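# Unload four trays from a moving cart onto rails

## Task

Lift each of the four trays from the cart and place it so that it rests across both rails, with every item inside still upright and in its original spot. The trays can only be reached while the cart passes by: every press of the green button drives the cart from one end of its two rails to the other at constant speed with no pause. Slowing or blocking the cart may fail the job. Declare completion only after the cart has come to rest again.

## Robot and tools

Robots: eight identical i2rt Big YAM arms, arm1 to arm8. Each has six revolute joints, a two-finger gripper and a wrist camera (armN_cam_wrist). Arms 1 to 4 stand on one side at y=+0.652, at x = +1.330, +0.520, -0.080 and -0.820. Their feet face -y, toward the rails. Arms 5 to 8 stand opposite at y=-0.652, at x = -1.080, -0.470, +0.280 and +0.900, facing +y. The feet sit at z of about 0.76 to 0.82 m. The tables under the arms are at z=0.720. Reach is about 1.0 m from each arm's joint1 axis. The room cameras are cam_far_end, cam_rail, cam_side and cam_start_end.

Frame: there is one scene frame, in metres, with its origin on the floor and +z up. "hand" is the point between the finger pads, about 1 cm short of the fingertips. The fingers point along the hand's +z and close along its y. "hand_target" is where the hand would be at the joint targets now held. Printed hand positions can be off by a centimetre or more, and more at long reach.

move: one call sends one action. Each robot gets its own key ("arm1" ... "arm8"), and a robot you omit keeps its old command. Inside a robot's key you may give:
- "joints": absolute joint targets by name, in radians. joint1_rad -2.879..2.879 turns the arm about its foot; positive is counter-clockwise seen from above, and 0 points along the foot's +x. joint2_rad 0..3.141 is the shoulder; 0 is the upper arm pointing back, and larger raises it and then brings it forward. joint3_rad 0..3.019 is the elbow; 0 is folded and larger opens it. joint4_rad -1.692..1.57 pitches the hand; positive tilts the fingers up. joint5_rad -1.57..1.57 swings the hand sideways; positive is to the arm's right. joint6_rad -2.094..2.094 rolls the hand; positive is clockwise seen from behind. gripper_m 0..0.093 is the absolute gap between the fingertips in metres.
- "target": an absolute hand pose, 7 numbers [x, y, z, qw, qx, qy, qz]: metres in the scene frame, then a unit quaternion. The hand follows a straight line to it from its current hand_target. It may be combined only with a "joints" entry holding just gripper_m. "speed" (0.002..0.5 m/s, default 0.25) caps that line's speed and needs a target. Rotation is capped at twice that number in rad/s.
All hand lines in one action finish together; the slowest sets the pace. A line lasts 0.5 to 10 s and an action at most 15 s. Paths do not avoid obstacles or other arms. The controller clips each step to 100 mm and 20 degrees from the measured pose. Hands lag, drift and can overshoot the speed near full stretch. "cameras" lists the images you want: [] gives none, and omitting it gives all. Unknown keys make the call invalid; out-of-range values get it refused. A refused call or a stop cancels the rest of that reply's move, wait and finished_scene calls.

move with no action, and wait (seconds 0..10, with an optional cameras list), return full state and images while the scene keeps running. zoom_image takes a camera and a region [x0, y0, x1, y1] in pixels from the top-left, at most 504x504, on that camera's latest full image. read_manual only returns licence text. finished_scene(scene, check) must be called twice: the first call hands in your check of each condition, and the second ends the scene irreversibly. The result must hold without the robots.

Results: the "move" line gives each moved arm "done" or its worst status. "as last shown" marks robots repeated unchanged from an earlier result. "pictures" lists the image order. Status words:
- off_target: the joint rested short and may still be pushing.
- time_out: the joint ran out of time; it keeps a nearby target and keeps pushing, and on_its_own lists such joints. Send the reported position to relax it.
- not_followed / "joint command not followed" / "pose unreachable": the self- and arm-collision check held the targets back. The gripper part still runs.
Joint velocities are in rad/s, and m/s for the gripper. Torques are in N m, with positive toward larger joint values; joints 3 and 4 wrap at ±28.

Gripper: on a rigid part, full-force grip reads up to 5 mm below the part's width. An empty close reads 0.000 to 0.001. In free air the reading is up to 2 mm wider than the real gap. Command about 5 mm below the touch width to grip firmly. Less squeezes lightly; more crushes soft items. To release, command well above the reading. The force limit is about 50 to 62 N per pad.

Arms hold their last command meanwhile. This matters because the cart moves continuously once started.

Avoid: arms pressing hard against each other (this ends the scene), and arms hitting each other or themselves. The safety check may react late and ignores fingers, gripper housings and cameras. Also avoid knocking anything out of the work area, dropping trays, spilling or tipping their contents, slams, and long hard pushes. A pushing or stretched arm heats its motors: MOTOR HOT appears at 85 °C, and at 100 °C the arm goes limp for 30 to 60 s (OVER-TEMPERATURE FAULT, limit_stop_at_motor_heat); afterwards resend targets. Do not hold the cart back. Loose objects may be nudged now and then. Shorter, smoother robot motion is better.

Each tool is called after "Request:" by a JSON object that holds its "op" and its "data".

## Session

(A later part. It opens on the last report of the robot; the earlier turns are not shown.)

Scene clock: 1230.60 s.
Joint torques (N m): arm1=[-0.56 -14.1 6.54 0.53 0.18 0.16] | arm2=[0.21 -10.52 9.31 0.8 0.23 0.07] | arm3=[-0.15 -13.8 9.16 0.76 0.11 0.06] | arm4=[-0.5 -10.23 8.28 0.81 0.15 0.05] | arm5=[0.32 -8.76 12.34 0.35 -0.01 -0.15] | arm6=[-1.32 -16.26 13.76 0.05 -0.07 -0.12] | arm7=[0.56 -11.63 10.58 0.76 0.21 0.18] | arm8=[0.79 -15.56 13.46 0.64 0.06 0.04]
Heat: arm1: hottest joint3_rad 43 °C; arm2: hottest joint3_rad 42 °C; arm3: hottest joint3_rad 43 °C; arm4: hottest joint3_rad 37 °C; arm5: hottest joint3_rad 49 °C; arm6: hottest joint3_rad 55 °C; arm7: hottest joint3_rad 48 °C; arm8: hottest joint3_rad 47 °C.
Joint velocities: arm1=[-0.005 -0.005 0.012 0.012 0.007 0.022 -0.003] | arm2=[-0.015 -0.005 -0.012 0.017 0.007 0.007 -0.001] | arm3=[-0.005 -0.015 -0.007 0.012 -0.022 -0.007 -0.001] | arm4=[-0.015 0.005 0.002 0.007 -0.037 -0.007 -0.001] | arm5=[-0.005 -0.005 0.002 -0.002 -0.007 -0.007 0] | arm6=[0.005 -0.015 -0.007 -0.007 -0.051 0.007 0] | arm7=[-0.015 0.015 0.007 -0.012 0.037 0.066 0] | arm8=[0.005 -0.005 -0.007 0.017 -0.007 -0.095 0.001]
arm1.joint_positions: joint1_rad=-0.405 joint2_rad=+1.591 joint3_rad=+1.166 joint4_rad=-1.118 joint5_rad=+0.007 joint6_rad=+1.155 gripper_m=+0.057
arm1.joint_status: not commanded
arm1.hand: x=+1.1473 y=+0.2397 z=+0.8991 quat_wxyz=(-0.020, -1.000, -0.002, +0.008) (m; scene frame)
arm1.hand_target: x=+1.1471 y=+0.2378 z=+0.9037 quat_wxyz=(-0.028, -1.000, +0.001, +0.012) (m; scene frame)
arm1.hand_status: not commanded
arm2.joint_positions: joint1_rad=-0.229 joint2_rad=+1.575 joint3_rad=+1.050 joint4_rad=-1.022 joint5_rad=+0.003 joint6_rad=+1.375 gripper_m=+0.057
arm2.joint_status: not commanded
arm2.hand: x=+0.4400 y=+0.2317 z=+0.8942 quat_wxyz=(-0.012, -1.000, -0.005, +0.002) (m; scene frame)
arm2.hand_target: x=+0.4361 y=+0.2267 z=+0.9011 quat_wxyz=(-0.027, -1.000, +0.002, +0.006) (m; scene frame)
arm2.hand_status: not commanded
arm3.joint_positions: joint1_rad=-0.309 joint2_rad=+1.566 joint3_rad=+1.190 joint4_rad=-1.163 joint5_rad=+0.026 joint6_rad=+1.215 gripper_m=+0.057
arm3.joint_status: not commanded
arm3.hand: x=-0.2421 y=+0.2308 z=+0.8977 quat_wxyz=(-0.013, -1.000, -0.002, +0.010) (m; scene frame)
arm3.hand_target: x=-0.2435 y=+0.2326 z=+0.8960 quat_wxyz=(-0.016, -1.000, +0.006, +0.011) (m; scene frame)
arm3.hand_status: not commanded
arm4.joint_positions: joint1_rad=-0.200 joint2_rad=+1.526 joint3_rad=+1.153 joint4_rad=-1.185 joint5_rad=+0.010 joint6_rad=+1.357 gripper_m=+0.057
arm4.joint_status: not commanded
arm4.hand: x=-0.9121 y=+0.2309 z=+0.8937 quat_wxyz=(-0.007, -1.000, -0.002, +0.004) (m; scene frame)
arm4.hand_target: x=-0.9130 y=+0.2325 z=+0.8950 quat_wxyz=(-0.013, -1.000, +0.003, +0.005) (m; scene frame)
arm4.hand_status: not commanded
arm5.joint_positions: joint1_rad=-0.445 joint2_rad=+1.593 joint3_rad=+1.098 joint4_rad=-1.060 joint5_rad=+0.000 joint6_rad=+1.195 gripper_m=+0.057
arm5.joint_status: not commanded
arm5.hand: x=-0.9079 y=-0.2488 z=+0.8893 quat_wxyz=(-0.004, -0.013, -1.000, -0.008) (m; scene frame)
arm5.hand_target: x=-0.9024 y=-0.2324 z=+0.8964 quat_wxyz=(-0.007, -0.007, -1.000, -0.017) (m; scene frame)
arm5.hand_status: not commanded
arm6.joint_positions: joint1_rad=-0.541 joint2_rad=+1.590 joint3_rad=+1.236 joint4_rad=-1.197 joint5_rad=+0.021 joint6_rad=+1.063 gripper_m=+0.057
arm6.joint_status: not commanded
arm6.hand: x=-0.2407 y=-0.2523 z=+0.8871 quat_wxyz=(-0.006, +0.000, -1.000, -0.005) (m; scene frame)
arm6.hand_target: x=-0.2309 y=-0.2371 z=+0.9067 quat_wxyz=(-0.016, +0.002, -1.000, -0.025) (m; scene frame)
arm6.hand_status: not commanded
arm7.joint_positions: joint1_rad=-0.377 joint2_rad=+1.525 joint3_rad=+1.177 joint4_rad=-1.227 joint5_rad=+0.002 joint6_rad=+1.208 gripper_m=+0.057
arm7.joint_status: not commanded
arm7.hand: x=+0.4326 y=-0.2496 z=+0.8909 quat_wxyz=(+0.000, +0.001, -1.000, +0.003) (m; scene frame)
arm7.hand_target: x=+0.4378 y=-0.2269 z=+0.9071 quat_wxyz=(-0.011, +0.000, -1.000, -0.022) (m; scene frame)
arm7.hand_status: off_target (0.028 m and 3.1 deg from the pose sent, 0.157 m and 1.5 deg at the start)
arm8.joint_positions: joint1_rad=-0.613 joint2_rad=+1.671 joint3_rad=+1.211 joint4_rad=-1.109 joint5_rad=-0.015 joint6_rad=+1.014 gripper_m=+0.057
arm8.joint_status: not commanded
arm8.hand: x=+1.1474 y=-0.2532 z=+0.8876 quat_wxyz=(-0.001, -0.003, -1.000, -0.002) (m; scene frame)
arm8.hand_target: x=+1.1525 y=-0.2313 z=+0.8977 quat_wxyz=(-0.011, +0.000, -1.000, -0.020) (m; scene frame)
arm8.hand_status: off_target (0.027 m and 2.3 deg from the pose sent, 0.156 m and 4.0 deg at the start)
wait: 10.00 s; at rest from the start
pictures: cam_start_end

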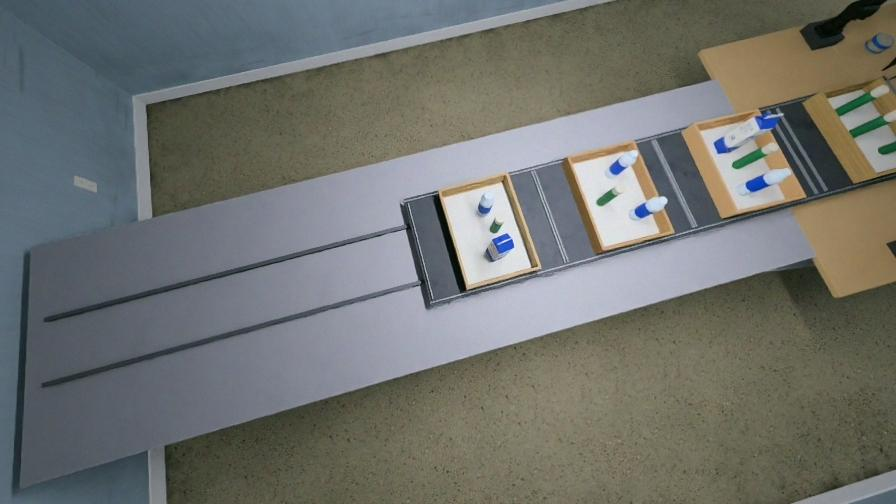

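Request:
{"op": "wait", "data": {"seconds": 10, "cameras": []}}

Request:
{"op": "wait", "data": {"seconds": 10, "cameras": ["cam_start_end", "arm1_cam_wrist", "arm8_cam_wrist"]}}

Scene clock: 1243.47 s.
Joint torques (N m): arm1=[-0.67 -14.04 6.49 0.38 0.13 0.05] | arm2=[-0.09 -10.34 9.36 0.61 0.19 0.12] | arm3=[-0.15 -13.8 9.16 0.76 0.11 0.06] | arm4=[-0.5 -10.17 8.24 0.85 0.18 0.07] | arm5=[-0.21 -8.59 12.11 0.29 -0.01 -0.1] | arm6=[-1.26 -16.32 13.76 0.05 -0.08 -0.12] | arm7=[0.62 -11.58 10.59 0.72 0.2 0.18] | arm8=[0.97 -15.74 13.39 0.69 0.07 0.02]
Heat: arm1: hottest joint3_rad 43 °C; arm2: hottest joint3_rad 42 °C; arm3: hottest joint3_rad 43 °C; arm4: hottest joint3_rad 37 °C; arm5: hottest joint3_rad 49 °C; arm6: hottest joint3_rad 55 °C; arm7: hottest joint3_rad 49 °C; arm8: hottest joint3_rad 47 °C.
Joint velocities: arm1=[0.005 -0.005 -0.017 0.012 -0.051 -0.022 0] | arm2=[-0.015 -0.015 -0.012 0.002 -0.022 -0.007 -0.001] | arm3=[-0.005 -0.005 -0.002 -0.012 -0.022 0.007 -0.001] | arm4=[-0.015 -0.005 -0.012 -0.007 0.022 -0.037 0] | arm5=[-0.005 -0.015 -0.007 -0.002 -0.007 -0.007 0] | arm6=[-0.015 -0.005 -0.027 0.012 -0.037 -0.037 -0.001] | arm7=[-0.005 0.015 0.002 0.002 -0.037 0.022 -0.001] | arm8=[-0.005 -0.005 0.002 0.012 -0.022 -0.022 0.001]
arm1.joint_positions: joint1_rad=-0.405 joint2_rad=+1.591 joint3_rad=+1.166 joint4_rad=-1.118 joint5_rad=+0.007 joint6_rad=+1.155 gripper_m=+0.057
arm1.joint_status: not commanded
arm1.hand: x=+1.1473 y=+0.2397 z=+0.8991 quat_wxyz=(-0.020, -1.000, -0.002, +0.008) (m; scene frame)
arm1.hand_target: x=+1.1471 y=+0.2378 z=+0.9037 quat_wxyz=(-0.028, -1.000, +0.001, +0.012) (m; scene frame)
arm1.hand_status: not commanded
arm2.joint_positions: joint1_rad=-0.229 joint2_rad=+1.575 joint3_rad=+1.050 joint4_rad=-1.022 joint5_rad=+0.003 joint6_rad=+1.375 gripper_m=+0.057
arm2.joint_status: not commanded
arm2.hand: x=+0.4400 y=+0.2317 z=+0.8942 quat_wxyz=(-0.012, -1.000, -0.005, +0.002) (m; scene frame)
arm2.hand_target: x=+0.4361 y=+0.2267 z=+0.9011 quat_wxyz=(-0.027, -1.000, +0.002, +0.006) (m; scene frame)
arm2.hand_status: not commanded
arm3.joint_positions: joint1_rad=-0.309 joint2_rad=+1.566 joint3_rad=+1.190 joint4_rad=-1.163 joint5_rad=+0.026 joint6_rad=+1.215 gripper_m=+0.057
arm3.joint_status: not commanded
arm3.hand: x=-0.2421 y=+0.2308 z=+0.8977 quat_wxyz=(-0.013, -1.000, -0.002, +0.010) (m; scene frame)
arm3.hand_target: x=-0.2435 y=+0.2326 z=+0.8960 quat_wxyz=(-0.016, -1.000, +0.006, +0.011) (m; scene frame)
arm3.hand_status: not commanded
arm4.joint_positions: joint1_rad=-0.200 joint2_rad=+1.526 joint3_rad=+1.153 joint4_rad=-1.185 joint5_rad=+0.010 joint6_rad=+1.357 gripper_m=+0.057
arm4.joint_status: not commanded
arm4.hand: x=-0.9121 y=+0.2309 z=+0.8937 quat_wxyz=(-0.007, -1.000, -0.002, +0.004) (m; scene frame)
arm4.hand_target: x=-0.9130 y=+0.2325 z=+0.8950 quat_wxyz=(-0.013, -1.000, +0.003, +0.005) (m; scene frame)
arm4.hand_status: not commanded
arm5.joint_positions: joint1_rad=-0.445 joint2_rad=+1.593 joint3_rad=+1.098 joint4_rad=-1.060 joint5_rad=+0.000 joint6_rad=+1.195 gripper_m=+0.057
arm5.joint_status: not commanded
arm5.hand: x=-0.9079 y=-0.2488 z=+0.8893 quat_wxyz=(-0.004, -0.013, -1.000, -0.008) (m; scene frame)
arm5.hand_target: x=-0.9024 y=-0.2324 z=+0.8964 quat_wxyz=(-0.007, -0.007, -1.000, -0.017) (m; scene frame)
arm5.hand_status: not commanded
arm6.joint_positions: joint1_rad=-0.541 joint2_rad=+1.590 joint3_rad=+1.236 joint4_rad=-1.197 joint5_rad=+0.021 joint6_rad=+1.063 gripper_m=+0.057
arm6.joint_status: not commanded
arm6.hand: x=-0.2407 y=-0.2523 z=+0.8871 quat_wxyz=(-0.006, +0.000, -1.000, -0.005) (m; scene frame)
arm6.hand_target: x=-0.2309 y=-0.2371 z=+0.9067 quat_wxyz=(-0.016, +0.002, -1.000, -0.025) (m; scene frame)
arm6.hand_status: not commanded
arm7.joint_positions: joint1_rad=-0.377 joint2_rad=+1.525 joint3_rad=+1.177 joint4_rad=-1.227 joint5_rad=+0.002 joint6_rad=+1.208 gripper_m=+0.057
arm7.joint_status: not commanded
arm7.hand: x=+0.4326 y=-0.2496 z=+0.8909 quat_wxyz=(+0.000, +0.001, -1.000, +0.003) (m; scene frame)
arm7.hand_target: x=+0.4378 y=-0.2269 z=+0.9071 quat_wxyz=(-0.011, +0.000, -1.000, -0.022) (m; scene frame)
arm7.hand_status: off_target (0.028 m and 3.1 deg from the pose sent, 0.157 m and 1.5 deg at the start)
arm8.joint_positions: joint1_rad=-0.613 joint2_rad=+1.671 joint3_rad=+1.211 joint4_rad=-1.109 joint5_rad=-0.015 joint6_rad=+1.014 gripper_m=+0.057
arm8.joint_status: not commanded
arm8.hand: x=+1.1474 y=-0.2532 z=+0.8876 quat_wxyz=(-0.001, -0.003, -1.000, -0.002) (m; scene frame)
arm8.hand_target: x=+1.1525 y=-0.2313 z=+0.8977 quat_wxyz=(-0.011, +0.000, -1.000, -0.020) (m; scene frame)
arm8.hand_status: off_target (0.027 m and 2.3 deg from the pose sent, 0.156 m and 4.0 deg at the start)
wait: 10.00 s; at rest from the start
pictures: none
No camera images: "cameras" was empty.

Scene clock: 1253.47 s.
Joint torques (N m): arm1=[-0.91 -14.1 6.76 0.51 0.11 0.08] | arm2=[0.15 -11.16 9.35 0.72 0.23 0.08] | arm3=[-0.15 -13.8 9.16 0.76 0.11 0.06] | arm4=[-0.09 -10.23 8.32 0.75 0.16 0.06] | arm5=[-0.03 -9.29 12.19 0.2 0.03 -0.13] | arm6=[-1.26 -16.32 13.75 0.05 -0.07 -0.12] | arm7=[0.56 -11.63 10.59 0.76 0.2 0.18] | arm8=[0.85 -15.74 13.42 0.62 0.07 0.03]
Heat: arm1: hottest joint3_rad 43 °C; arm2: hottest joint3_rad 42 °C; arm3: hottest joint3_rad 43 °C; arm4: hottest joint3_rad 37 °C; arm5: hottest joint3_rad 49 °C; arm6: hottest joint3_rad 55 °C; arm7: hottest joint3_rad 49 °C; arm8: hottest joint3_rad 47 °C.
Joint velocities: arm1=[-0.005 -0.024 0.007 -0.012 -0.081 0.022 0.002] | arm2=[-0.005 -0.015 0.007 -0.002 -0.022 -0.037 -0.001] | arm3=[-0.015 -0.015 -0.007 -0.002 0.037 -0.007 0] | arm4=[-0.005 -0.005 -0.002 -0.027 -0.007 -0.037 0.001] | arm5=[-0.024 -0.005 0.007 -0.007 0.007 0.037 0] | arm6=[-0.015 -0.005 -0.002 -0.017 -0.051 0.022 0] | arm7=[0.005 -0.005 0.002 -0.002 -0.007 0.007 -0.001] | arm8=[0.005 -0.005 0.002 -0.032 -0.022 -0.022 0]
arm1.joint_positions: joint1_rad=-0.405 joint2_rad=+1.591 joint3_rad=+1.166 joint4_rad=-1.118 joint5_rad=+0.007 joint6_rad=+1.155 gripper_m=+0.057
arm1.joint_status: not commanded
arm1.hand: x=+1.1473 y=+0.2397 z=+0.8991 quat_wxyz=(-0.020, -1.000, -0.002, +0.008) (m; scene frame)
arm1.hand_target: x=+1.1471 y=+0.2378 z=+0.9037 quat_wxyz=(-0.028, -1.000, +0.001, +0.012) (m; scene frame)
arm1.hand_status: not commanded
arm2.joint_positions: joint1_rad=-0.229 joint2_rad=+1.575 joint3_rad=+1.050 joint4_rad=-1.022 joint5_rad=+0.003 joint6_rad=+1.375 gripper_m=+0.057
arm2.joint_status: not commanded
arm2.hand: x=+0.4400 y=+0.2317 z=+0.8942 quat_wxyz=(-0.012, -1.000, -0.005, +0.002) (m; scene frame)
arm2.hand_target: x=+0.4361 y=+0.2267 z=+0.9011 quat_wxyz=(-0.027, -1.000, +0.002, +0.006) (m; scene frame)
arm2.hand_status: not commanded
arm3.joint_positions: joint1_rad=-0.309 joint2_rad=+1.566 joint3_rad=+1.190 joint4_rad=-1.163 joint5_rad=+0.026 joint6_rad=+1.215 gripper_m=+0.057
arm3.joint_status: not commanded
arm3.hand: x=-0.2421 y=+0.2308 z=+0.8977 quat_wxyz=(-0.013, -1.000, -0.002, +0.010) (m; scene frame)
arm3.hand_target: x=-0.2435 y=+0.2326 z=+0.8960 quat_wxyz=(-0.016, -1.000, +0.006, +0.011) (m; scene frame)
arm3.hand_status: not commanded
arm4.joint_positions: joint1_rad=-0.200 joint2_rad=+1.526 joint3_rad=+1.153 joint4_rad=-1.185 joint5_rad=+0.010 joint6_rad=+1.357 gripper_m=+0.057
arm4.joint_status: not commanded
arm4.hand: x=-0.9121 y=+0.2309 z=+0.8937 quat_wxyz=(-0.007, -1.000, -0.002, +0.004) (m; scene frame)
arm4.hand_target: x=-0.9130 y=+0.2325 z=+0.8950 quat_wxyz=(-0.013, -1.000, +0.003, +0.005) (m; scene frame)
arm4.hand_status: not commanded
arm5.joint_positions: joint1_rad=-0.445 joint2_rad=+1.593 joint3_rad=+1.098 joint4_rad=-1.060 joint5_rad=+0.000 joint6_rad=+1.195 gripper_m=+0.057
arm5.joint_status: not commanded
arm5.hand: x=-0.9079 y=-0.2488 z=+0.8893 quat_wxyz=(-0.004, -0.013, -1.000, -0.008) (m; scene frame)
arm5.hand_target: x=-0.9024 y=-0.2324 z=+0.8964 quat_wxyz=(-0.007, -0.007, -1.000, -0.017) (m; scene frame)
arm5.hand_status: not commanded
arm6.joint_positions: joint1_rad=-0.541 joint2_rad=+1.590 joint3_rad=+1.236 joint4_rad=-1.197 joint5_rad=+0.021 joint6_rad=+1.063 gripper_m=+0.057
arm6.joint_status: not commanded
arm6.hand: x=-0.2407 y=-0.2523 z=+0.8871 quat_wxyz=(-0.006, +0.000, -1.000, -0.005) (m; scene frame)
arm6.hand_target: x=-0.2309 y=-0.2371 z=+0.9067 quat_wxyz=(-0.016, +0.002, -1.000, -0.025) (m; scene frame)
arm6.hand_status: not commanded
arm7.joint_positions: joint1_rad=-0.377 joint2_rad=+1.525 joint3_rad=+1.177 joint4_rad=-1.227 joint5_rad=+0.002 joint6_rad=+1.208 gripper_m=+0.057
arm7.joint_status: not commanded
arm7.hand: x=+0.4326 y=-0.2496 z=+0.8909 quat_wxyz=(+0.000, +0.001, -1.000, +0.003) (m; scene frame)
arm7.hand_target: x=+0.4378 y=-0.2269 z=+0.9071 quat_wxyz=(-0.011, +0.000, -1.000, -0.022) (m; scene frame)
arm7.hand_status: off_target (0.028 m and 3.1 deg from the pose sent, 0.157 m and 1.5 deg at the start)
arm8.joint_positions: joint1_rad=-0.613 joint2_rad=+1.671 joint3_rad=+1.211 joint4_rad=-1.109 joint5_rad=-0.015 joint6_rad=+1.014 gripper_m=+0.057
arm8.joint_status: not commanded
arm8.hand: x=+1.1474 y=-0.2532 z=+0.8876 quat_wxyz=(-0.001, -0.003, -1.000, -0.002) (m; scene frame)
arm8.hand_target: x=+1.1525 y=-0.2313 z=+0.8977 quat_wxyz=(-0.011, +0.000, -1.000, -0.020) (m; scene frame)
arm8.hand_status: off_target (0.027 m and 2.3 deg from the pose sent, 0.156 m and 4.0 deg at the start)
wait: 10.00 s; at rest by 0.27 s
pictures: arm1_cam_wrist, arm8_cam_wrist, cam_start_end
camera_calibration:
arm1_cam_wrist: T_world_to_cam=[[-0.00237249, 0.998265, -0.0588266, -0.181534], [0.821127, 0.0355196, 0.569639, -1.45782], [0.57074, -0.0469527, -0.819787, 0.21822], [0, 0, 0, 1]] pos_world=[1.07208, 0.243247, 0.998646]
arm8_cam_wrist: T_world_to_cam=[[-0.0128035, -0.999892, -0.00718509, -0.232293], [-0.815136, 0.00627545, 0.579235, 0.427529], [-0.579128, 0.0132731, -0.815129, 1.51547], [0, 0, 0, 1]] pos_world=[1.22317, -0.255066, 0.985994]

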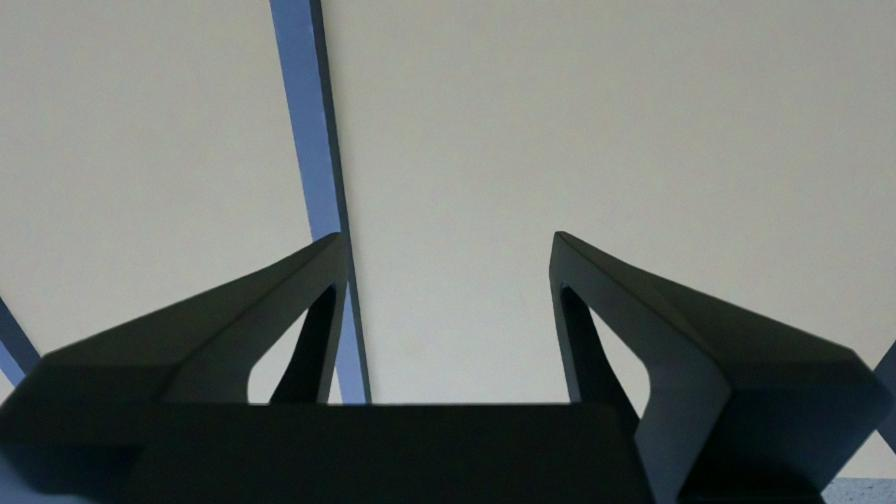

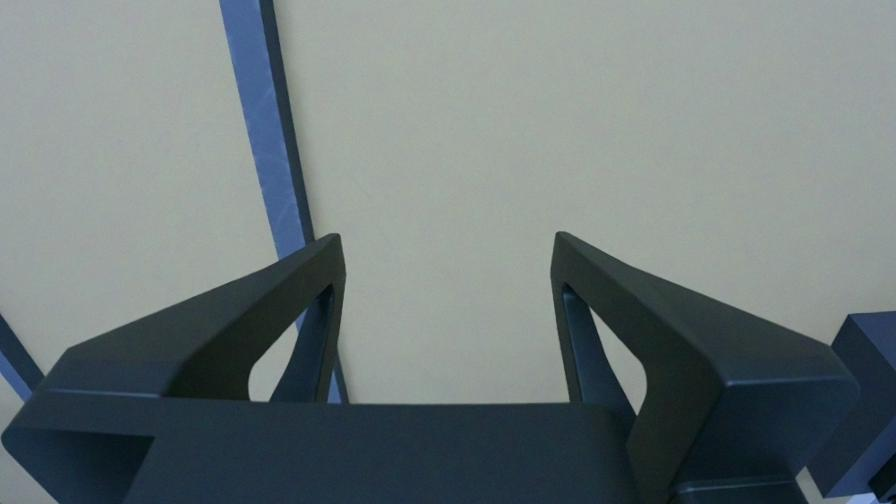

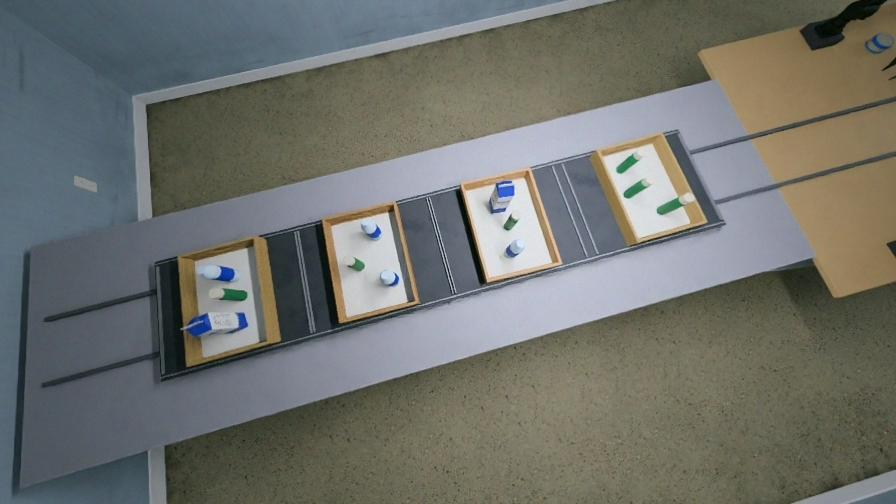

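Request:
{"op": "move", "data": {"arm1": {"target": [1.148, 0.247, 0.798, 0.029, 1, -0.001, -0.011], "speed": 0.15}, "arm2": {"target": [0.436, 0.235, 0.807, 0.028, 1, -0.002, -0.006], "speed": 0.15}, "arm3": {"target": [-0.244, 0.243, 0.794, 0.016, 1, -0.006, -0.012], "speed": 0.15}, "arm4": {"target": [-0.913, 0.244, 0.787, 0.013, 1, -0.003, -0.006], "speed": 0.15}, "arm5": {"target": [-0.902, -0.248, 0.794, 0.006, 0.007, 1, 0.016], "speed": 0.15}, "arm6": {"target": [-0.230, -0.247, 0.810, 0.016, -0.002, 1, 0.025], "speed": 0.15}, "arm7": {"target": [0.440, -0.241, 0.795, 0.012, 0, 1, 0.021], "speed": 0.15}, "arm8": {"target": [1.154, -0.244, 0.783, 0.010, 0, 1, 0.020], "speed": 0.15}, "cameras": []}}

Request:
{"op": "move", "data": {"arm1": {"target": [1.213, 0.235, 0.905, 0.029, 1, -0.001, -0.011], "speed": 0.11, "joints": {"gripper_m": 0.0}}, "arm2": {"target": [0.501, 0.222, 0.908, 0.028, 1, -0.002, -0.006], "speed": 0.11, "joints": {"gripper_m": 0.0}}, "arm3": {"target": [-0.179, 0.226, 0.909, 0.016, 1, -0.006, -0.012], "speed": 0.11, "joints": {"gripper_m": 0.0}}, "arm4": {"target": [-0.848, 0.230, 0.902, 0.013, 1, -0.003, -0.006], "speed": 0.11, "joints": {"gripper_m": 0.0}}, "arm5": {"target": [-0.837, -0.234, 0.899, 0.006, 0.007, 1, 0.016], "speed": 0.11, "joints": {"gripper_m": 0.0}}, "arm6": {"target": [-0.165, -0.235, 0.915, 0.016, -0.002, 1, 0.025], "speed": 0.11, "joints": {"gripper_m": 0.0}}, "arm7": {"target": [0.505, -0.227, 0.910, 0.012, 0, 1, 0.021], "speed": 0.11, "joints": {"gripper_m": 0.0}}, "arm8": {"target": [1.219, -0.244, 0.877, 0.010, 0, 1, 0.020], "speed": 0.11, "joints": {"gripper_m": 0.0}}, "cameras": []}}

Scene clock: 1278.63 s.
Joint torques (N m): arm1=[-2.49 -13.16 5.79 0.38 0.03 -0.07] | arm2=[-0.26 -10.29 8.02 0.83 0.12 0.03] | arm3=[-0.44 -12.16 7.95 0.77 0.22 -0.07] | arm4=[-0.67 -7.77 7.66 0.81 0.21 -0.01] | arm5=[-0.62 -10.29 6.6 0.94 -0.05 -0.11] | arm6=[-2.14 -17.32 8.79 0.9 -0.08 -0.13] | arm7=[-0.67 -12.22 5.55 1.09 0.21 0.03] | arm8=[-0.03 -17.03 7.31 0.84 0.06 -0.11]
Heat: arm1: hottest joint3_rad 43 °C; arm2: hottest joint3_rad 42 °C; arm3: hottest joint3_rad 42 °C; arm4: hottest joint3_rad 37 °C; arm5: hottest joint3_rad 49 °C; arm6: hottest joint3_rad 55 °C; arm7: hottest joint3_rad 49 °C; arm8: hottest joint3_rad 47 °C.
move: arm1 done; arm2 done; arm3 off_target; arm4 done; arm5 off_target; arm6 done; arm7 done; arm8 done
Joint velocities: arm1=[-0.005 -0.005 0.002 -0.007 0.022 -0.022 0] | arm2=[-0.005 -0.005 -0.027 -0.012 -0.051 -0.007 0.001] | arm3=[0.005 0.005 -0.017 -0.007 -0.051 0.022 0.001] | arm4=[-0.015 -0.005 -0.002 -0.007 0.037 -0.022 0] | arm5=[-0.024 0.005 -0.022 -0.012 -0.007 0.037 0] | arm6=[-0.015 -0.005 -0.002 -0.027 -0.037 -0.037 0] | arm7=[-0.015 -0.005 -0.002 0.002 -0.037 -0.022 0] | arm8=[-0.005 -0.005 -0.017 -0.007 0.022 0.022 -0.001]
arm1.joint_positions: joint1_rad=-0.405 joint2_rad=+1.706 joint3_rad=+0.998 joint4_rad=-0.828 joint5_rad=+0.007 joint6_rad=+1.155 gripper_m=+0.057
arm1.joint_status: not commanded
arm1.hand: x=+1.1531 y=+0.2507 z=+0.7965 quat_wxyz=(-0.022, -1.000, -0.002, +0.009) (m; scene frame)
arm1.hand_target: x=+1.1488 y=+0.2487 z=+0.7986 quat_wxyz=(-0.029, -1.000, +0.001, +0.011) (m; scene frame)
arm1.hand_status: done (0.006 m and 0.9 deg from the pose sent, 0.101 m and 1.2 deg at the start)
arm2.joint_positions: joint1_rad=-0.231 joint2_rad=+1.707 joint3_rad=+0.923 joint4_rad=-0.752 joint5_rad=+0.003 joint6_rad=+1.375 gripper_m=+0.057
arm2.joint_status: not commanded
arm2.hand: x=+0.4407 y=+0.2398 z=+0.8035 quat_wxyz=(-0.017, -1.000, -0.004, +0.003) (m; scene frame)
arm2.hand_target: x=+0.4360 y=+0.2343 z=+0.8063 quat_wxyz=(-0.028, -1.000, +0.002, +0.006) (m; scene frame)
arm2.hand_status: done (0.008 m and 1.4 deg from the pose sent, 0.087 m and 2.1 deg at the start)
arm3.joint_positions: joint1_rad=-0.317 joint2_rad=+1.659 joint3_rad=+1.026 joint4_rad=-0.884 joint5_rad=+0.027 joint6_rad=+1.215 gripper_m=+0.057
arm3.joint_status: not commanded
arm3.hand: x=-0.2415 y=+0.2382 z=+0.8042 quat_wxyz=(-0.023, -1.000, +0.003, +0.014) (m; scene frame)
arm3.hand_target: x=-0.2444 y=+0.2419 z=+0.7941 quat_wxyz=(-0.016, -1.000, +0.006, +0.012) (m; scene frame)
arm3.hand_status: off_target (0.012 m and 0.9 deg from the pose sent, 0.104 m and 1.0 deg at the start)
arm4.joint_positions: joint1_rad=-0.200 joint2_rad=+1.612 joint3_rad=+0.964 joint4_rad=-0.883 joint5_rad=+0.010 joint6_rad=+1.357 gripper_m=+0.057
arm4.joint_status: not commanded
arm4.hand: x=-0.9092 y=+0.2423 z=+0.7965 quat_wxyz=(-0.020, -1.000, -0.002, +0.007) (m; scene frame)
arm4.hand_target: x=-0.9126 y=+0.2449 z=+0.7878 quat_wxyz=(-0.013, -1.000, +0.003, +0.006) (m; scene frame)
arm4.hand_status: done (0.010 m and 1.0 deg from the pose sent, 0.108 m and 0.9 deg at the start)
arm5.joint_positions: joint1_rad=-0.449 joint2_rad=+1.730 joint3_rad=+1.004 joint4_rad=-0.795 joint5_rad=+0.000 joint6_rad=+1.181 gripper_m=+0.057
arm5.joint_status: not commanded
arm5.hand: x=-0.9029 y=-0.2420 z=+0.8034 quat_wxyz=(-0.010, -0.008, -1.000, -0.023) (m; scene frame)
arm5.hand_target: x=-0.9020 y=-0.2479 z=+0.7946 quat_wxyz=(-0.006, -0.007, -1.000, -0.016) (m; scene frame)
arm5.hand_status: off_target (0.011 m and 0.9 deg from the pose sent, 0.096 m and 1.2 deg at the start)
arm6.joint_positions: joint1_rad=-0.545 joint2_rad=+1.683 joint3_rad=+1.119 joint4_rad=-0.962 joint5_rad=+0.021 joint6_rad=+1.048 gripper_m=+0.057
arm6.joint_status: not commanded
arm6.hand: x=-0.2378 y=-0.2480 z=+0.8071 quat_wxyz=(-0.012, +0.005, -1.000, -0.016) (m; scene frame)
arm6.hand_target: x=-0.2298 y=-0.2465 z=+0.8103 quat_wxyz=(-0.016, +0.002, -1.000, -0.025) (m; scene frame)
arm6.hand_status: done (0.008 m and 1.2 deg from the pose sent, 0.078 m and 2.5 deg at the start)
arm7.joint_positions: joint1_rad=-0.377 joint2_rad=+1.628 joint3_rad=+1.037 joint4_rad=-0.930 joint5_rad=+0.003 joint6_rad=+1.208 gripper_m=+0.057
arm7.joint_status: not commanded
arm7.hand: x=+0.4364 y=-0.2400 z=+0.8016 quat_wxyz=(-0.010, +0.001, -1.000, -0.022) (m; scene frame)
arm7.hand_target: x=+0.4399 y=-0.2410 z=+0.7959 quat_wxyz=(-0.012, +0.000, -1.000, -0.021) (m; scene frame)
arm7.hand_status: done (0.008 m and 0.2 deg from the pose sent, 0.097 m and 3.1 deg at the start)
arm8.joint_positions: joint1_rad=-0.613 joint2_rad=+1.811 joint3_rad=+1.103 joint4_rad=-0.813 joint5_rad=-0.017 joint6_rad=+1.014 gripper_m=+0.057
arm8.joint_status: not commanded
arm8.hand: x=+1.1541 y=-0.2446 z=+0.7909 quat_wxyz=(-0.013, -0.002, -1.000, -0.023) (m; scene frame)
arm8.hand_target: x=+1.1525 y=-0.2461 z=+0.7835 quat_wxyz=(-0.010, +0.000, -1.000, -0.020) (m; scene frame)
arm8.hand_status: done (0.008 m and 0.6 deg from the pose sent, 0.105 m and 2.3 deg at the start)
pictures: none
No camera images: "cameras" was empty.

Scene clock: 1281.43 s.
Joint torques (N m): arm1=[0.21 -13.22 10.45 -0.27 0.11 0.07] | arm2=[0.91 -9.82 12.83 -0.17 0.19 0.07] | arm3=[0.56 -12.81 14.23 -0.2 0.21 0.07] | arm4=[0.56 -9.76 12.26 -0.02 0.26 0.05] | arm5=[-0.44 -11.69 12.23 0.24 -0.06 -0.13] | arm6=[-2.02 -18.73 13.61 0.06 -0.08 -0.13] | arm7=[-0.62 -15.38 10.28 -0.21 0.05 -0.03] | arm8=[-0.85 -20.37 12.86 0.13 0.08 -0.15]
Heat: arm1: hottest joint3_rad 43 °C; arm2: hottest joint3_rad 42 °C; arm3: hottest joint3_rad 42 °C; arm4: hottest joint3_rad 37 °C; arm5: hottest joint3_rad 49 °C; arm6: hottest joint3_rad 55 °C; arm7: hottest joint3_rad 49 °C; arm8: hottest joint3_rad 47 °C.
move: arm1 off_target; arm2 off_target; arm3 off_target; arm4 off_target; arm5 off_target; arm6 off_target; arm7 off_target; arm8 off_target
Joint velocities: arm1=[0.005 0.005 0.022 -0.007 -0.066 0.037 0] | arm2=[-0.005 -0.015 -0.012 -0.017 -0.007 0.022 0.001] | arm3=[0.005 -0.015 0.007 -0.002 -0.022 -0.081 0] | arm4=[-0.005 0.005 -0.002 -0.002 0.007 0.051 0.001] | arm5=[0.015 0.005 -0.007 -0.012 0.007 -0.007 0] | arm6=[-0.015 -0.005 -0.012 -0.007 0.022 -0.051 -0.001] | arm7=[0.005 -0.005 -0.007 -0.002 -0.051 -0.095 0] | arm8=[-0.015 0.005 -0.007 -0.017 0.022 0.037 -0.001]
arm1.joint_positions: joint1_rad=-0.273 joint2_rad=+1.543 joint3_rad=+1.059 joint4_rad=-1.096 joint5_rad=+0.014 joint6_rad=+1.297 gripper_m=+0.001
arm1.joint_status: all done
arm1.hand: x=+1.2123 y=+0.2552 z=+0.8817 quat_wxyz=(-0.001, -1.000, +0.003, +0.004) (m; scene frame)
arm1.hand_target: x=+1.2117 y=+0.2345 z=+0.9047 quat_wxyz=(-0.029, -1.000, +0.001, +0.013) (m; scene frame)
arm1.hand_status: off_target (0.031 m and 3.3 deg from the pose sent, 0.125 m and 0.9 deg at the start)
arm2.joint_positions: joint1_rad=-0.084 joint2_rad=+1.552 joint3_rad=+1.006 joint4_rad=-1.018 joint5_rad=+0.011 joint6_rad=+1.529 gripper_m=+0.001
arm2.joint_status: all done
arm2.hand: x=+0.5007 y=+0.2418 z=+0.8889 quat_wxyz=(-0.004, -1.000, +0.000, +0.004) (m; scene frame)
arm2.hand_target: x=+0.5013 y=+0.2234 z=+0.9090 quat_wxyz=(-0.027, -1.000, +0.002, +0.006) (m; scene frame)
arm2.hand_status: off_target (0.027 m and 2.8 deg from the pose sent, 0.122 m and 1.4 deg at the start)
arm3.joint_positions: joint1_rad=-0.171 joint2_rad=+1.520 joint3_rad=+1.115 joint4_rad=-1.168 joint5_rad=+0.028 joint6_rad=+1.363 gripper_m=+0.000
arm3.joint_status: all done
arm3.hand: x=-0.1760 y=+0.2424 z=+0.8908 quat_wxyz=(+0.002, -1.000, +0.003, +0.005) (m; scene frame)
arm3.hand_target: x=-0.1777 y=+0.2276 z=+0.9090 quat_wxyz=(-0.016, -1.000, +0.006, +0.009) (m; scene frame)
arm3.hand_status: off_target (0.025 m and 2.3 deg from the pose sent, 0.123 m and 0.9 deg at the start)
arm4.joint_positions: joint1_rad=-0.057 joint2_rad=+1.504 joint3_rad=+1.100 joint4_rad=-1.185 joint5_rad=+0.010 joint6_rad=+1.509 gripper_m=+0.001
arm4.joint_status: all done
arm4.hand: x=-0.8494 y=+0.2427 z=+0.8841 quat_wxyz=(+0.007, -1.000, +0.002, +0.002) (m; scene frame)
arm4.hand_target: x=-0.8482 y=+0.2295 z=+0.9015 quat_wxyz=(-0.013, -1.000, +0.003, +0.005) (m; scene frame)
arm4.hand_status: off_target (0.022 m and 2.4 deg from the pose sent, 0.123 m and 1.0 deg at the start)
arm5.joint_positions: joint1_rad=-0.564 joint2_rad=+1.679 joint3_rad=+1.185 joint4_rad=-1.085 joint5_rad=-0.002 joint6_rad=+1.068 gripper_m=+0.000
arm5.joint_status: all done
arm5.hand: x=-0.8483 y=-0.2495 z=+0.8817 quat_wxyz=(+0.003, -0.010, -1.000, +0.003) (m; scene frame)
arm5.hand_target: x=-0.8375 y=-0.2348 z=+0.8992 quat_wxyz=(-0.007, -0.007, -1.000, -0.016) (m; scene frame)
arm5.hand_status: off_target (0.026 m and 2.4 deg from the pose sent, 0.116 m and 0.9 deg at the start)
arm6.joint_positions: joint1_rad=-0.643 joint2_rad=+1.678 joint3_rad=+1.366 joint4_rad=-1.242 joint5_rad=+0.015 joint6_rad=+0.952 gripper_m=+0.001
arm6.joint_status: all done
arm6.hand: x=-0.1805 y=-0.2463 z=+0.8932 quat_wxyz=(-0.003, +0.004, -1.000, -0.004) (m; scene frame)
arm6.hand_target: x=-0.1665 y=-0.2366 z=+0.9154 quat_wxyz=(-0.016, +0.002, -1.000, -0.025) (m; scene frame)
arm6.hand_status: off_target (0.029 m and 2.8 deg from the pose sent, 0.131 m and 1.2 deg at the start)
arm7.joint_positions: joint1_rad=-0.494 joint2_rad=+1.619 joint3_rad=+1.266 joint4_rad=-1.227 joint5_rad=+0.003 joint6_rad=+1.098 gripper_m=+0.001
arm7.joint_status: all done
arm7.hand: x=+0.4944 y=-0.2403 z=+0.8829 quat_wxyz=(+0.001, -0.003, -1.000, +0.005) (m; scene frame)
arm7.hand_target: x=+0.5039 y=-0.2272 z=+0.9099 quat_wxyz=(-0.013, +0.000, -1.000, -0.020) (m; scene frame)
arm7.hand_status: off_target (0.032 m and 3.4 deg from the pose sent, 0.129 m and 0.2 deg at the start)
arm8.joint_positions: joint1_rad=-0.709 joint2_rad=+1.794 joint3_rad=+1.278 joint4_rad=-1.068 joint5_rad=-0.025 joint6_rad=+0.909 gripper_m=+0.000
arm8.joint_status: all done
arm8.hand: x=+1.2031 y=-0.2534 z=+0.8540 quat_wxyz=(+0.006, +0.001, -1.000, +0.000) (m; scene frame)
arm8.hand_target: x=+1.2191 y=-0.2423 z=+0.8760 quat_wxyz=(-0.009, +0.000, -1.000, -0.021) (m; scene frame)
arm8.hand_status: off_target (0.029 m and 2.9 deg from the pose sent, 0.108 m and 0.6 deg at the start)
pictures: none
No camera images: "cameras" was empty.

Request:
{"op": "move", "data": {"arm1": {"target": [1.147, 0.238, 0.904, 0.029, 1, -0.001, -0.011], "speed": 0.15, "joints": {"gripper_m": 0.057}}, "arm2": {"target": [0.436, 0.227, 0.901, 0.028, 1, -0.002, -0.006], "speed": 0.15, "joints": {"gripper_m": 0.057}}, "arm3": {"target": [-0.2435, 0.2326, 0.896, 0.016, 1, -0.006, -0.012], "speed": 0.15, "joints": {"gripper_m": 0.057}}, "arm4": {"target": [-0.913, 0.2325, 0.895, 0.013, 1, -0.003, -0.006], "speed": 0.15, "joints": {"gripper_m": 0.057}}, "arm5": {"target": [-0.9024, -0.2324, 0.8964, 0.006, 0.007, 1, 0.016], "speed": 0.15, "joints": {"gripper_m": 0.057}}, "arm6": {"target": [-0.231, -0.237, 0.907, 0.016, -0.002, 1, 0.025], "speed": 0.15, "joints": {"gripper_m": 0.057}}, "arm7": {"joints": {"joint1_rad": -0.415, "joint2_rad": 1.137, "joint3_rad": 0.918, "joint4_rad": -1.352, "joint5_rad": 0, "joint6_rad": 1.155, "gripper_m": 0.057}}, "arm8": {"joints": {"joint1_rad": 0.45, "joint2_rad": 1.25, "joint3_rad": 0.95, "joint4_rad": -1.27, "joint5_rad": 0, "joint6_rad": 0.45, "gripper_m": 0.0}}, "cameras": ["cam_rail", "cam_start_end"]}}

Scene clock: 1307.53 s.
Joint torques (N m): arm1=[-1.14 -12.51 10.44 -0.24 -0.02 -0.12] | arm2=[0.79 -9.17 12.49 0.64 0.03 -0.05] | arm3=[0.5 -10.64 14.71 0.66 0.08 -0.17] | arm4=[0.15 -8.59 12.44 0.68 0.13 -0.08] | arm5=[-0.32 -10.58 7.64 1.05 0.04 0.1] | arm6=[-0.97 -18.2 9.52 0.85 0.09 0.05] | arm7=[-0.79 -6.59 6.23 0.09 0 0.18] | arm8=[0.5 -9.29 8.75 0.16 0.13 -0.13]
Heat: arm1: hottest joint3_rad 45 °C; arm2: hottest joint3_rad 43 °C; arm3: hottest joint3_rad 43 °C; arm4: hottest joint3_rad 39 °C; arm5: hottest joint3_rad 50 °C; arm6: hottest joint3_rad 53 °C; arm7: hottest joint3_rad 48 °C; arm8: hottest joint3_rad 45 °C.
move: arm1 off_target; arm2 off_target; arm3 off_target; arm4 off_target; arm5 done; arm6 done; arm7 done; arm8 done
Joint velocities: arm1=[0.015 0.005 -0.002 -0.002 0.051 0.022 0.001] | arm2=[0.005 -0.005 -0.002 -0.002 -0.007 0.007 0.001] | arm3=[-0.005 0.005 -0.012 -0.012 -0.022 -0.022 -0.001] | arm4=[-0.015 0.005 -0.012 -0.007 0.022 -0.007 0] | arm5=[-0.015 -0.005 -0.017 -0.017 0.007 -0.081 0] | arm6=[0.005 -0.024 -0.007 0.007 -0.051 -0.051 0] | arm7=[-0.015 -0.005 -0.002 0.002 0.022 -0.037 0] | arm8=[0.005 0.005 0.007 0.012 -0.007 -0.022 0.001]
arm1.joint_positions: joint1_rad=-0.402 joint2_rad=+1.572 joint3_rad=+1.106 joint4_rad=-1.100 joint5_rad=+0.004 joint6_rad=+1.171 gripper_m=+0.057
arm1.joint_status: all done
arm1.hand: x=+1.1570 y=+0.2570 z=+0.8856 quat_wxyz=(-0.009, -1.000, +0.004, +0.001) (m; scene frame)
arm1.hand_target: x=+1.1481 y=+0.2385 z=+0.9034 quat_wxyz=(-0.030, -1.000, +0.001, +0.009) (m; scene frame)
arm1.hand_status: off_target (0.028 m and 2.6 deg from the pose sent, 0.071 m and 3.3 deg at the start)
arm2.joint_positions: joint1_rad=-0.243 joint2_rad=+1.552 joint3_rad=+1.006 joint4_rad=-1.017 joint5_rad=+0.005 joint6_rad=+1.389 gripper_m=+0.057
arm2.joint_status: all done
arm2.hand: x=+0.4373 y=+0.2495 z=+0.8887 quat_wxyz=(-0.004, -1.000, +0.008, +0.002) (m; scene frame)
arm2.hand_target: x=+0.4357 y=+0.2284 z=+0.9016 quat_wxyz=(-0.029, -1.000, +0.002, +0.005) (m; scene frame)
arm2.hand_status: off_target (0.026 m and 2.9 deg from the pose sent, 0.067 m and 2.8 deg at the start)
arm3.joint_positions: joint1_rad=-0.317 joint2_rad=+1.526 joint3_rad=+1.122 joint4_rad=-1.160 joint5_rad=+0.034 joint6_rad=+1.237 gripper_m=+0.057
arm3.joint_status: all done
arm3.hand: x=-0.2377 y=+0.2563 z=+0.8899 quat_wxyz=(+0.001, -1.000, +0.013, +0.009) (m; scene frame)
arm3.hand_target: x=-0.2438 y=+0.2343 z=+0.8967 quat_wxyz=(-0.016, -1.000, +0.006, +0.014) (m; scene frame)
arm3.hand_status: off_target (0.025 m and 2.1 deg from the pose sent, 0.068 m and 2.3 deg at the start)
arm4.joint_positions: joint1_rad=-0.204 joint2_rad=+1.504 joint3_rad=+1.100 joint4_rad=-1.182 joint5_rad=+0.014 joint6_rad=+1.374 gripper_m=+0.057
arm4.joint_status: all done
arm4.hand: x=-0.9100 y=+0.2509 z=+0.8838 quat_wxyz=(+0.007, -1.000, +0.008, +0.003) (m; scene frame)
arm4.hand_target: x=-0.9130 y=+0.2336 z=+0.8954 quat_wxyz=(-0.013, -1.000, +0.003, +0.007) (m; scene frame)
arm4.hand_status: off_target (0.022 m and 2.4 deg from the pose sent, 0.065 m and 2.4 deg at the start)
arm5.joint_positions: joint1_rad=-0.438 joint2_rad=+1.617 joint3_rad=+1.163 joint4_rad=-1.077 joint5_rad=-0.002 joint6_rad=+1.174 gripper_m=+0.057
arm5.joint_status: all done
arm5.hand: x=-0.9025 y=-0.2276 z=+0.9015 quat_wxyz=(-0.007, +0.001, -1.000, -0.019) (m; scene frame)
arm5.hand_target: x=-0.9023 y=-0.2326 z=+0.8964 quat_wxyz=(-0.005, -0.007, -1.000, -0.016) (m; scene frame)
arm5.hand_status: done (0.007 m and 0.9 deg from the pose sent, 0.059 m and 2.4 deg at the start)
arm6.joint_positions: joint1_rad=-0.545 joint2_rad=+1.606 joint3_rad=+1.288 joint4_rad=-1.216 joint5_rad=+0.017 joint6_rad=+1.046 gripper_m=+0.057
arm6.joint_status: all done
arm6.hand: x=-0.2322 y=-0.2401 z=+0.8988 quat_wxyz=(-0.008, +0.006, -1.000, -0.013) (m; scene frame)
arm6.hand_target: x=-0.2306 y=-0.2374 z=+0.9066 quat_wxyz=(-0.016, +0.002, -1.000, -0.025) (m; scene frame)
arm6.hand_status: done (0.009 m and 1.7 deg from the pose sent, 0.053 m and 2.8 deg at the start)
arm7.joint_positions: joint1_rad=-0.407 joint2_rad=+1.135 joint3_rad=+0.929 joint4_rad=-1.346 joint5_rad=+0.001 joint6_rad=+1.145 gripper_m=+0.057
arm7.joint_status: all done
arm7.hand: x=+0.3957 y=-0.3729 z=+0.9338 quat_wxyz=(-0.004, +0.017, -1.000, -0.008) (m; scene frame)
arm7.hand_target: x=+0.3958 y=-0.3784 z=+0.9293 quat_wxyz=(+0.000, +0.008, -1.000, +0.001) (m; scene frame)
arm7.hand_status: not commanded
arm8.joint_positions: joint1_rad=+0.445 joint2_rad=+1.244 joint3_rad=+0.961 joint4_rad=-1.262 joint5_rad=+0.000 joint6_rad=+0.459 gripper_m=+0.000
arm8.joint_status: all done
arm8.hand: x=+0.7374 y=-0.3539 z=+0.9557 quat_wxyz=(-0.008, +0.720, -0.694, -0.005) (m; scene frame)
arm8.hand_target: x=+0.7389 y=-0.3598 z=+0.9496 quat_wxyz=(-0.004, +0.725, -0.689, +0.007) (m; scene frame)
arm8.hand_status: not commanded
pictures: cam_rail, cam_start_end

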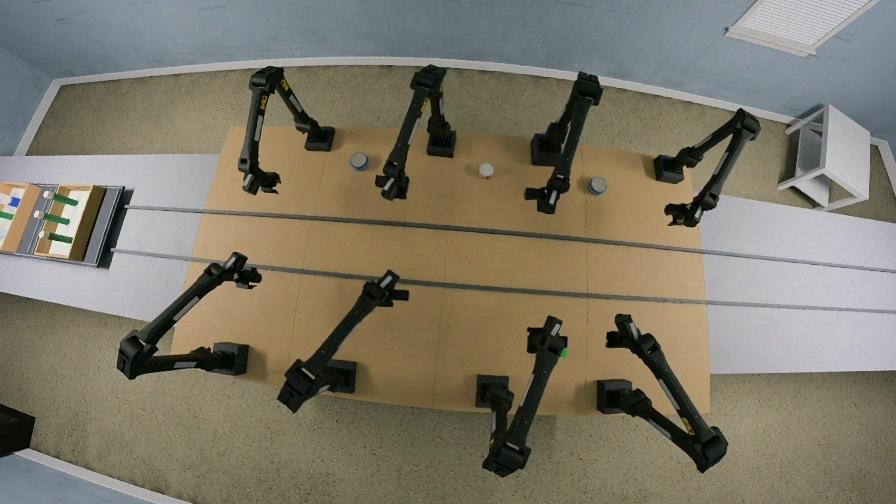

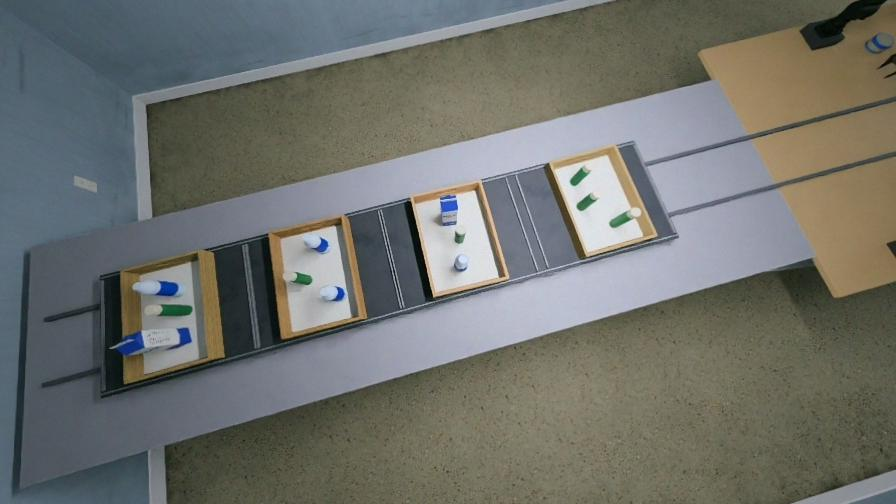

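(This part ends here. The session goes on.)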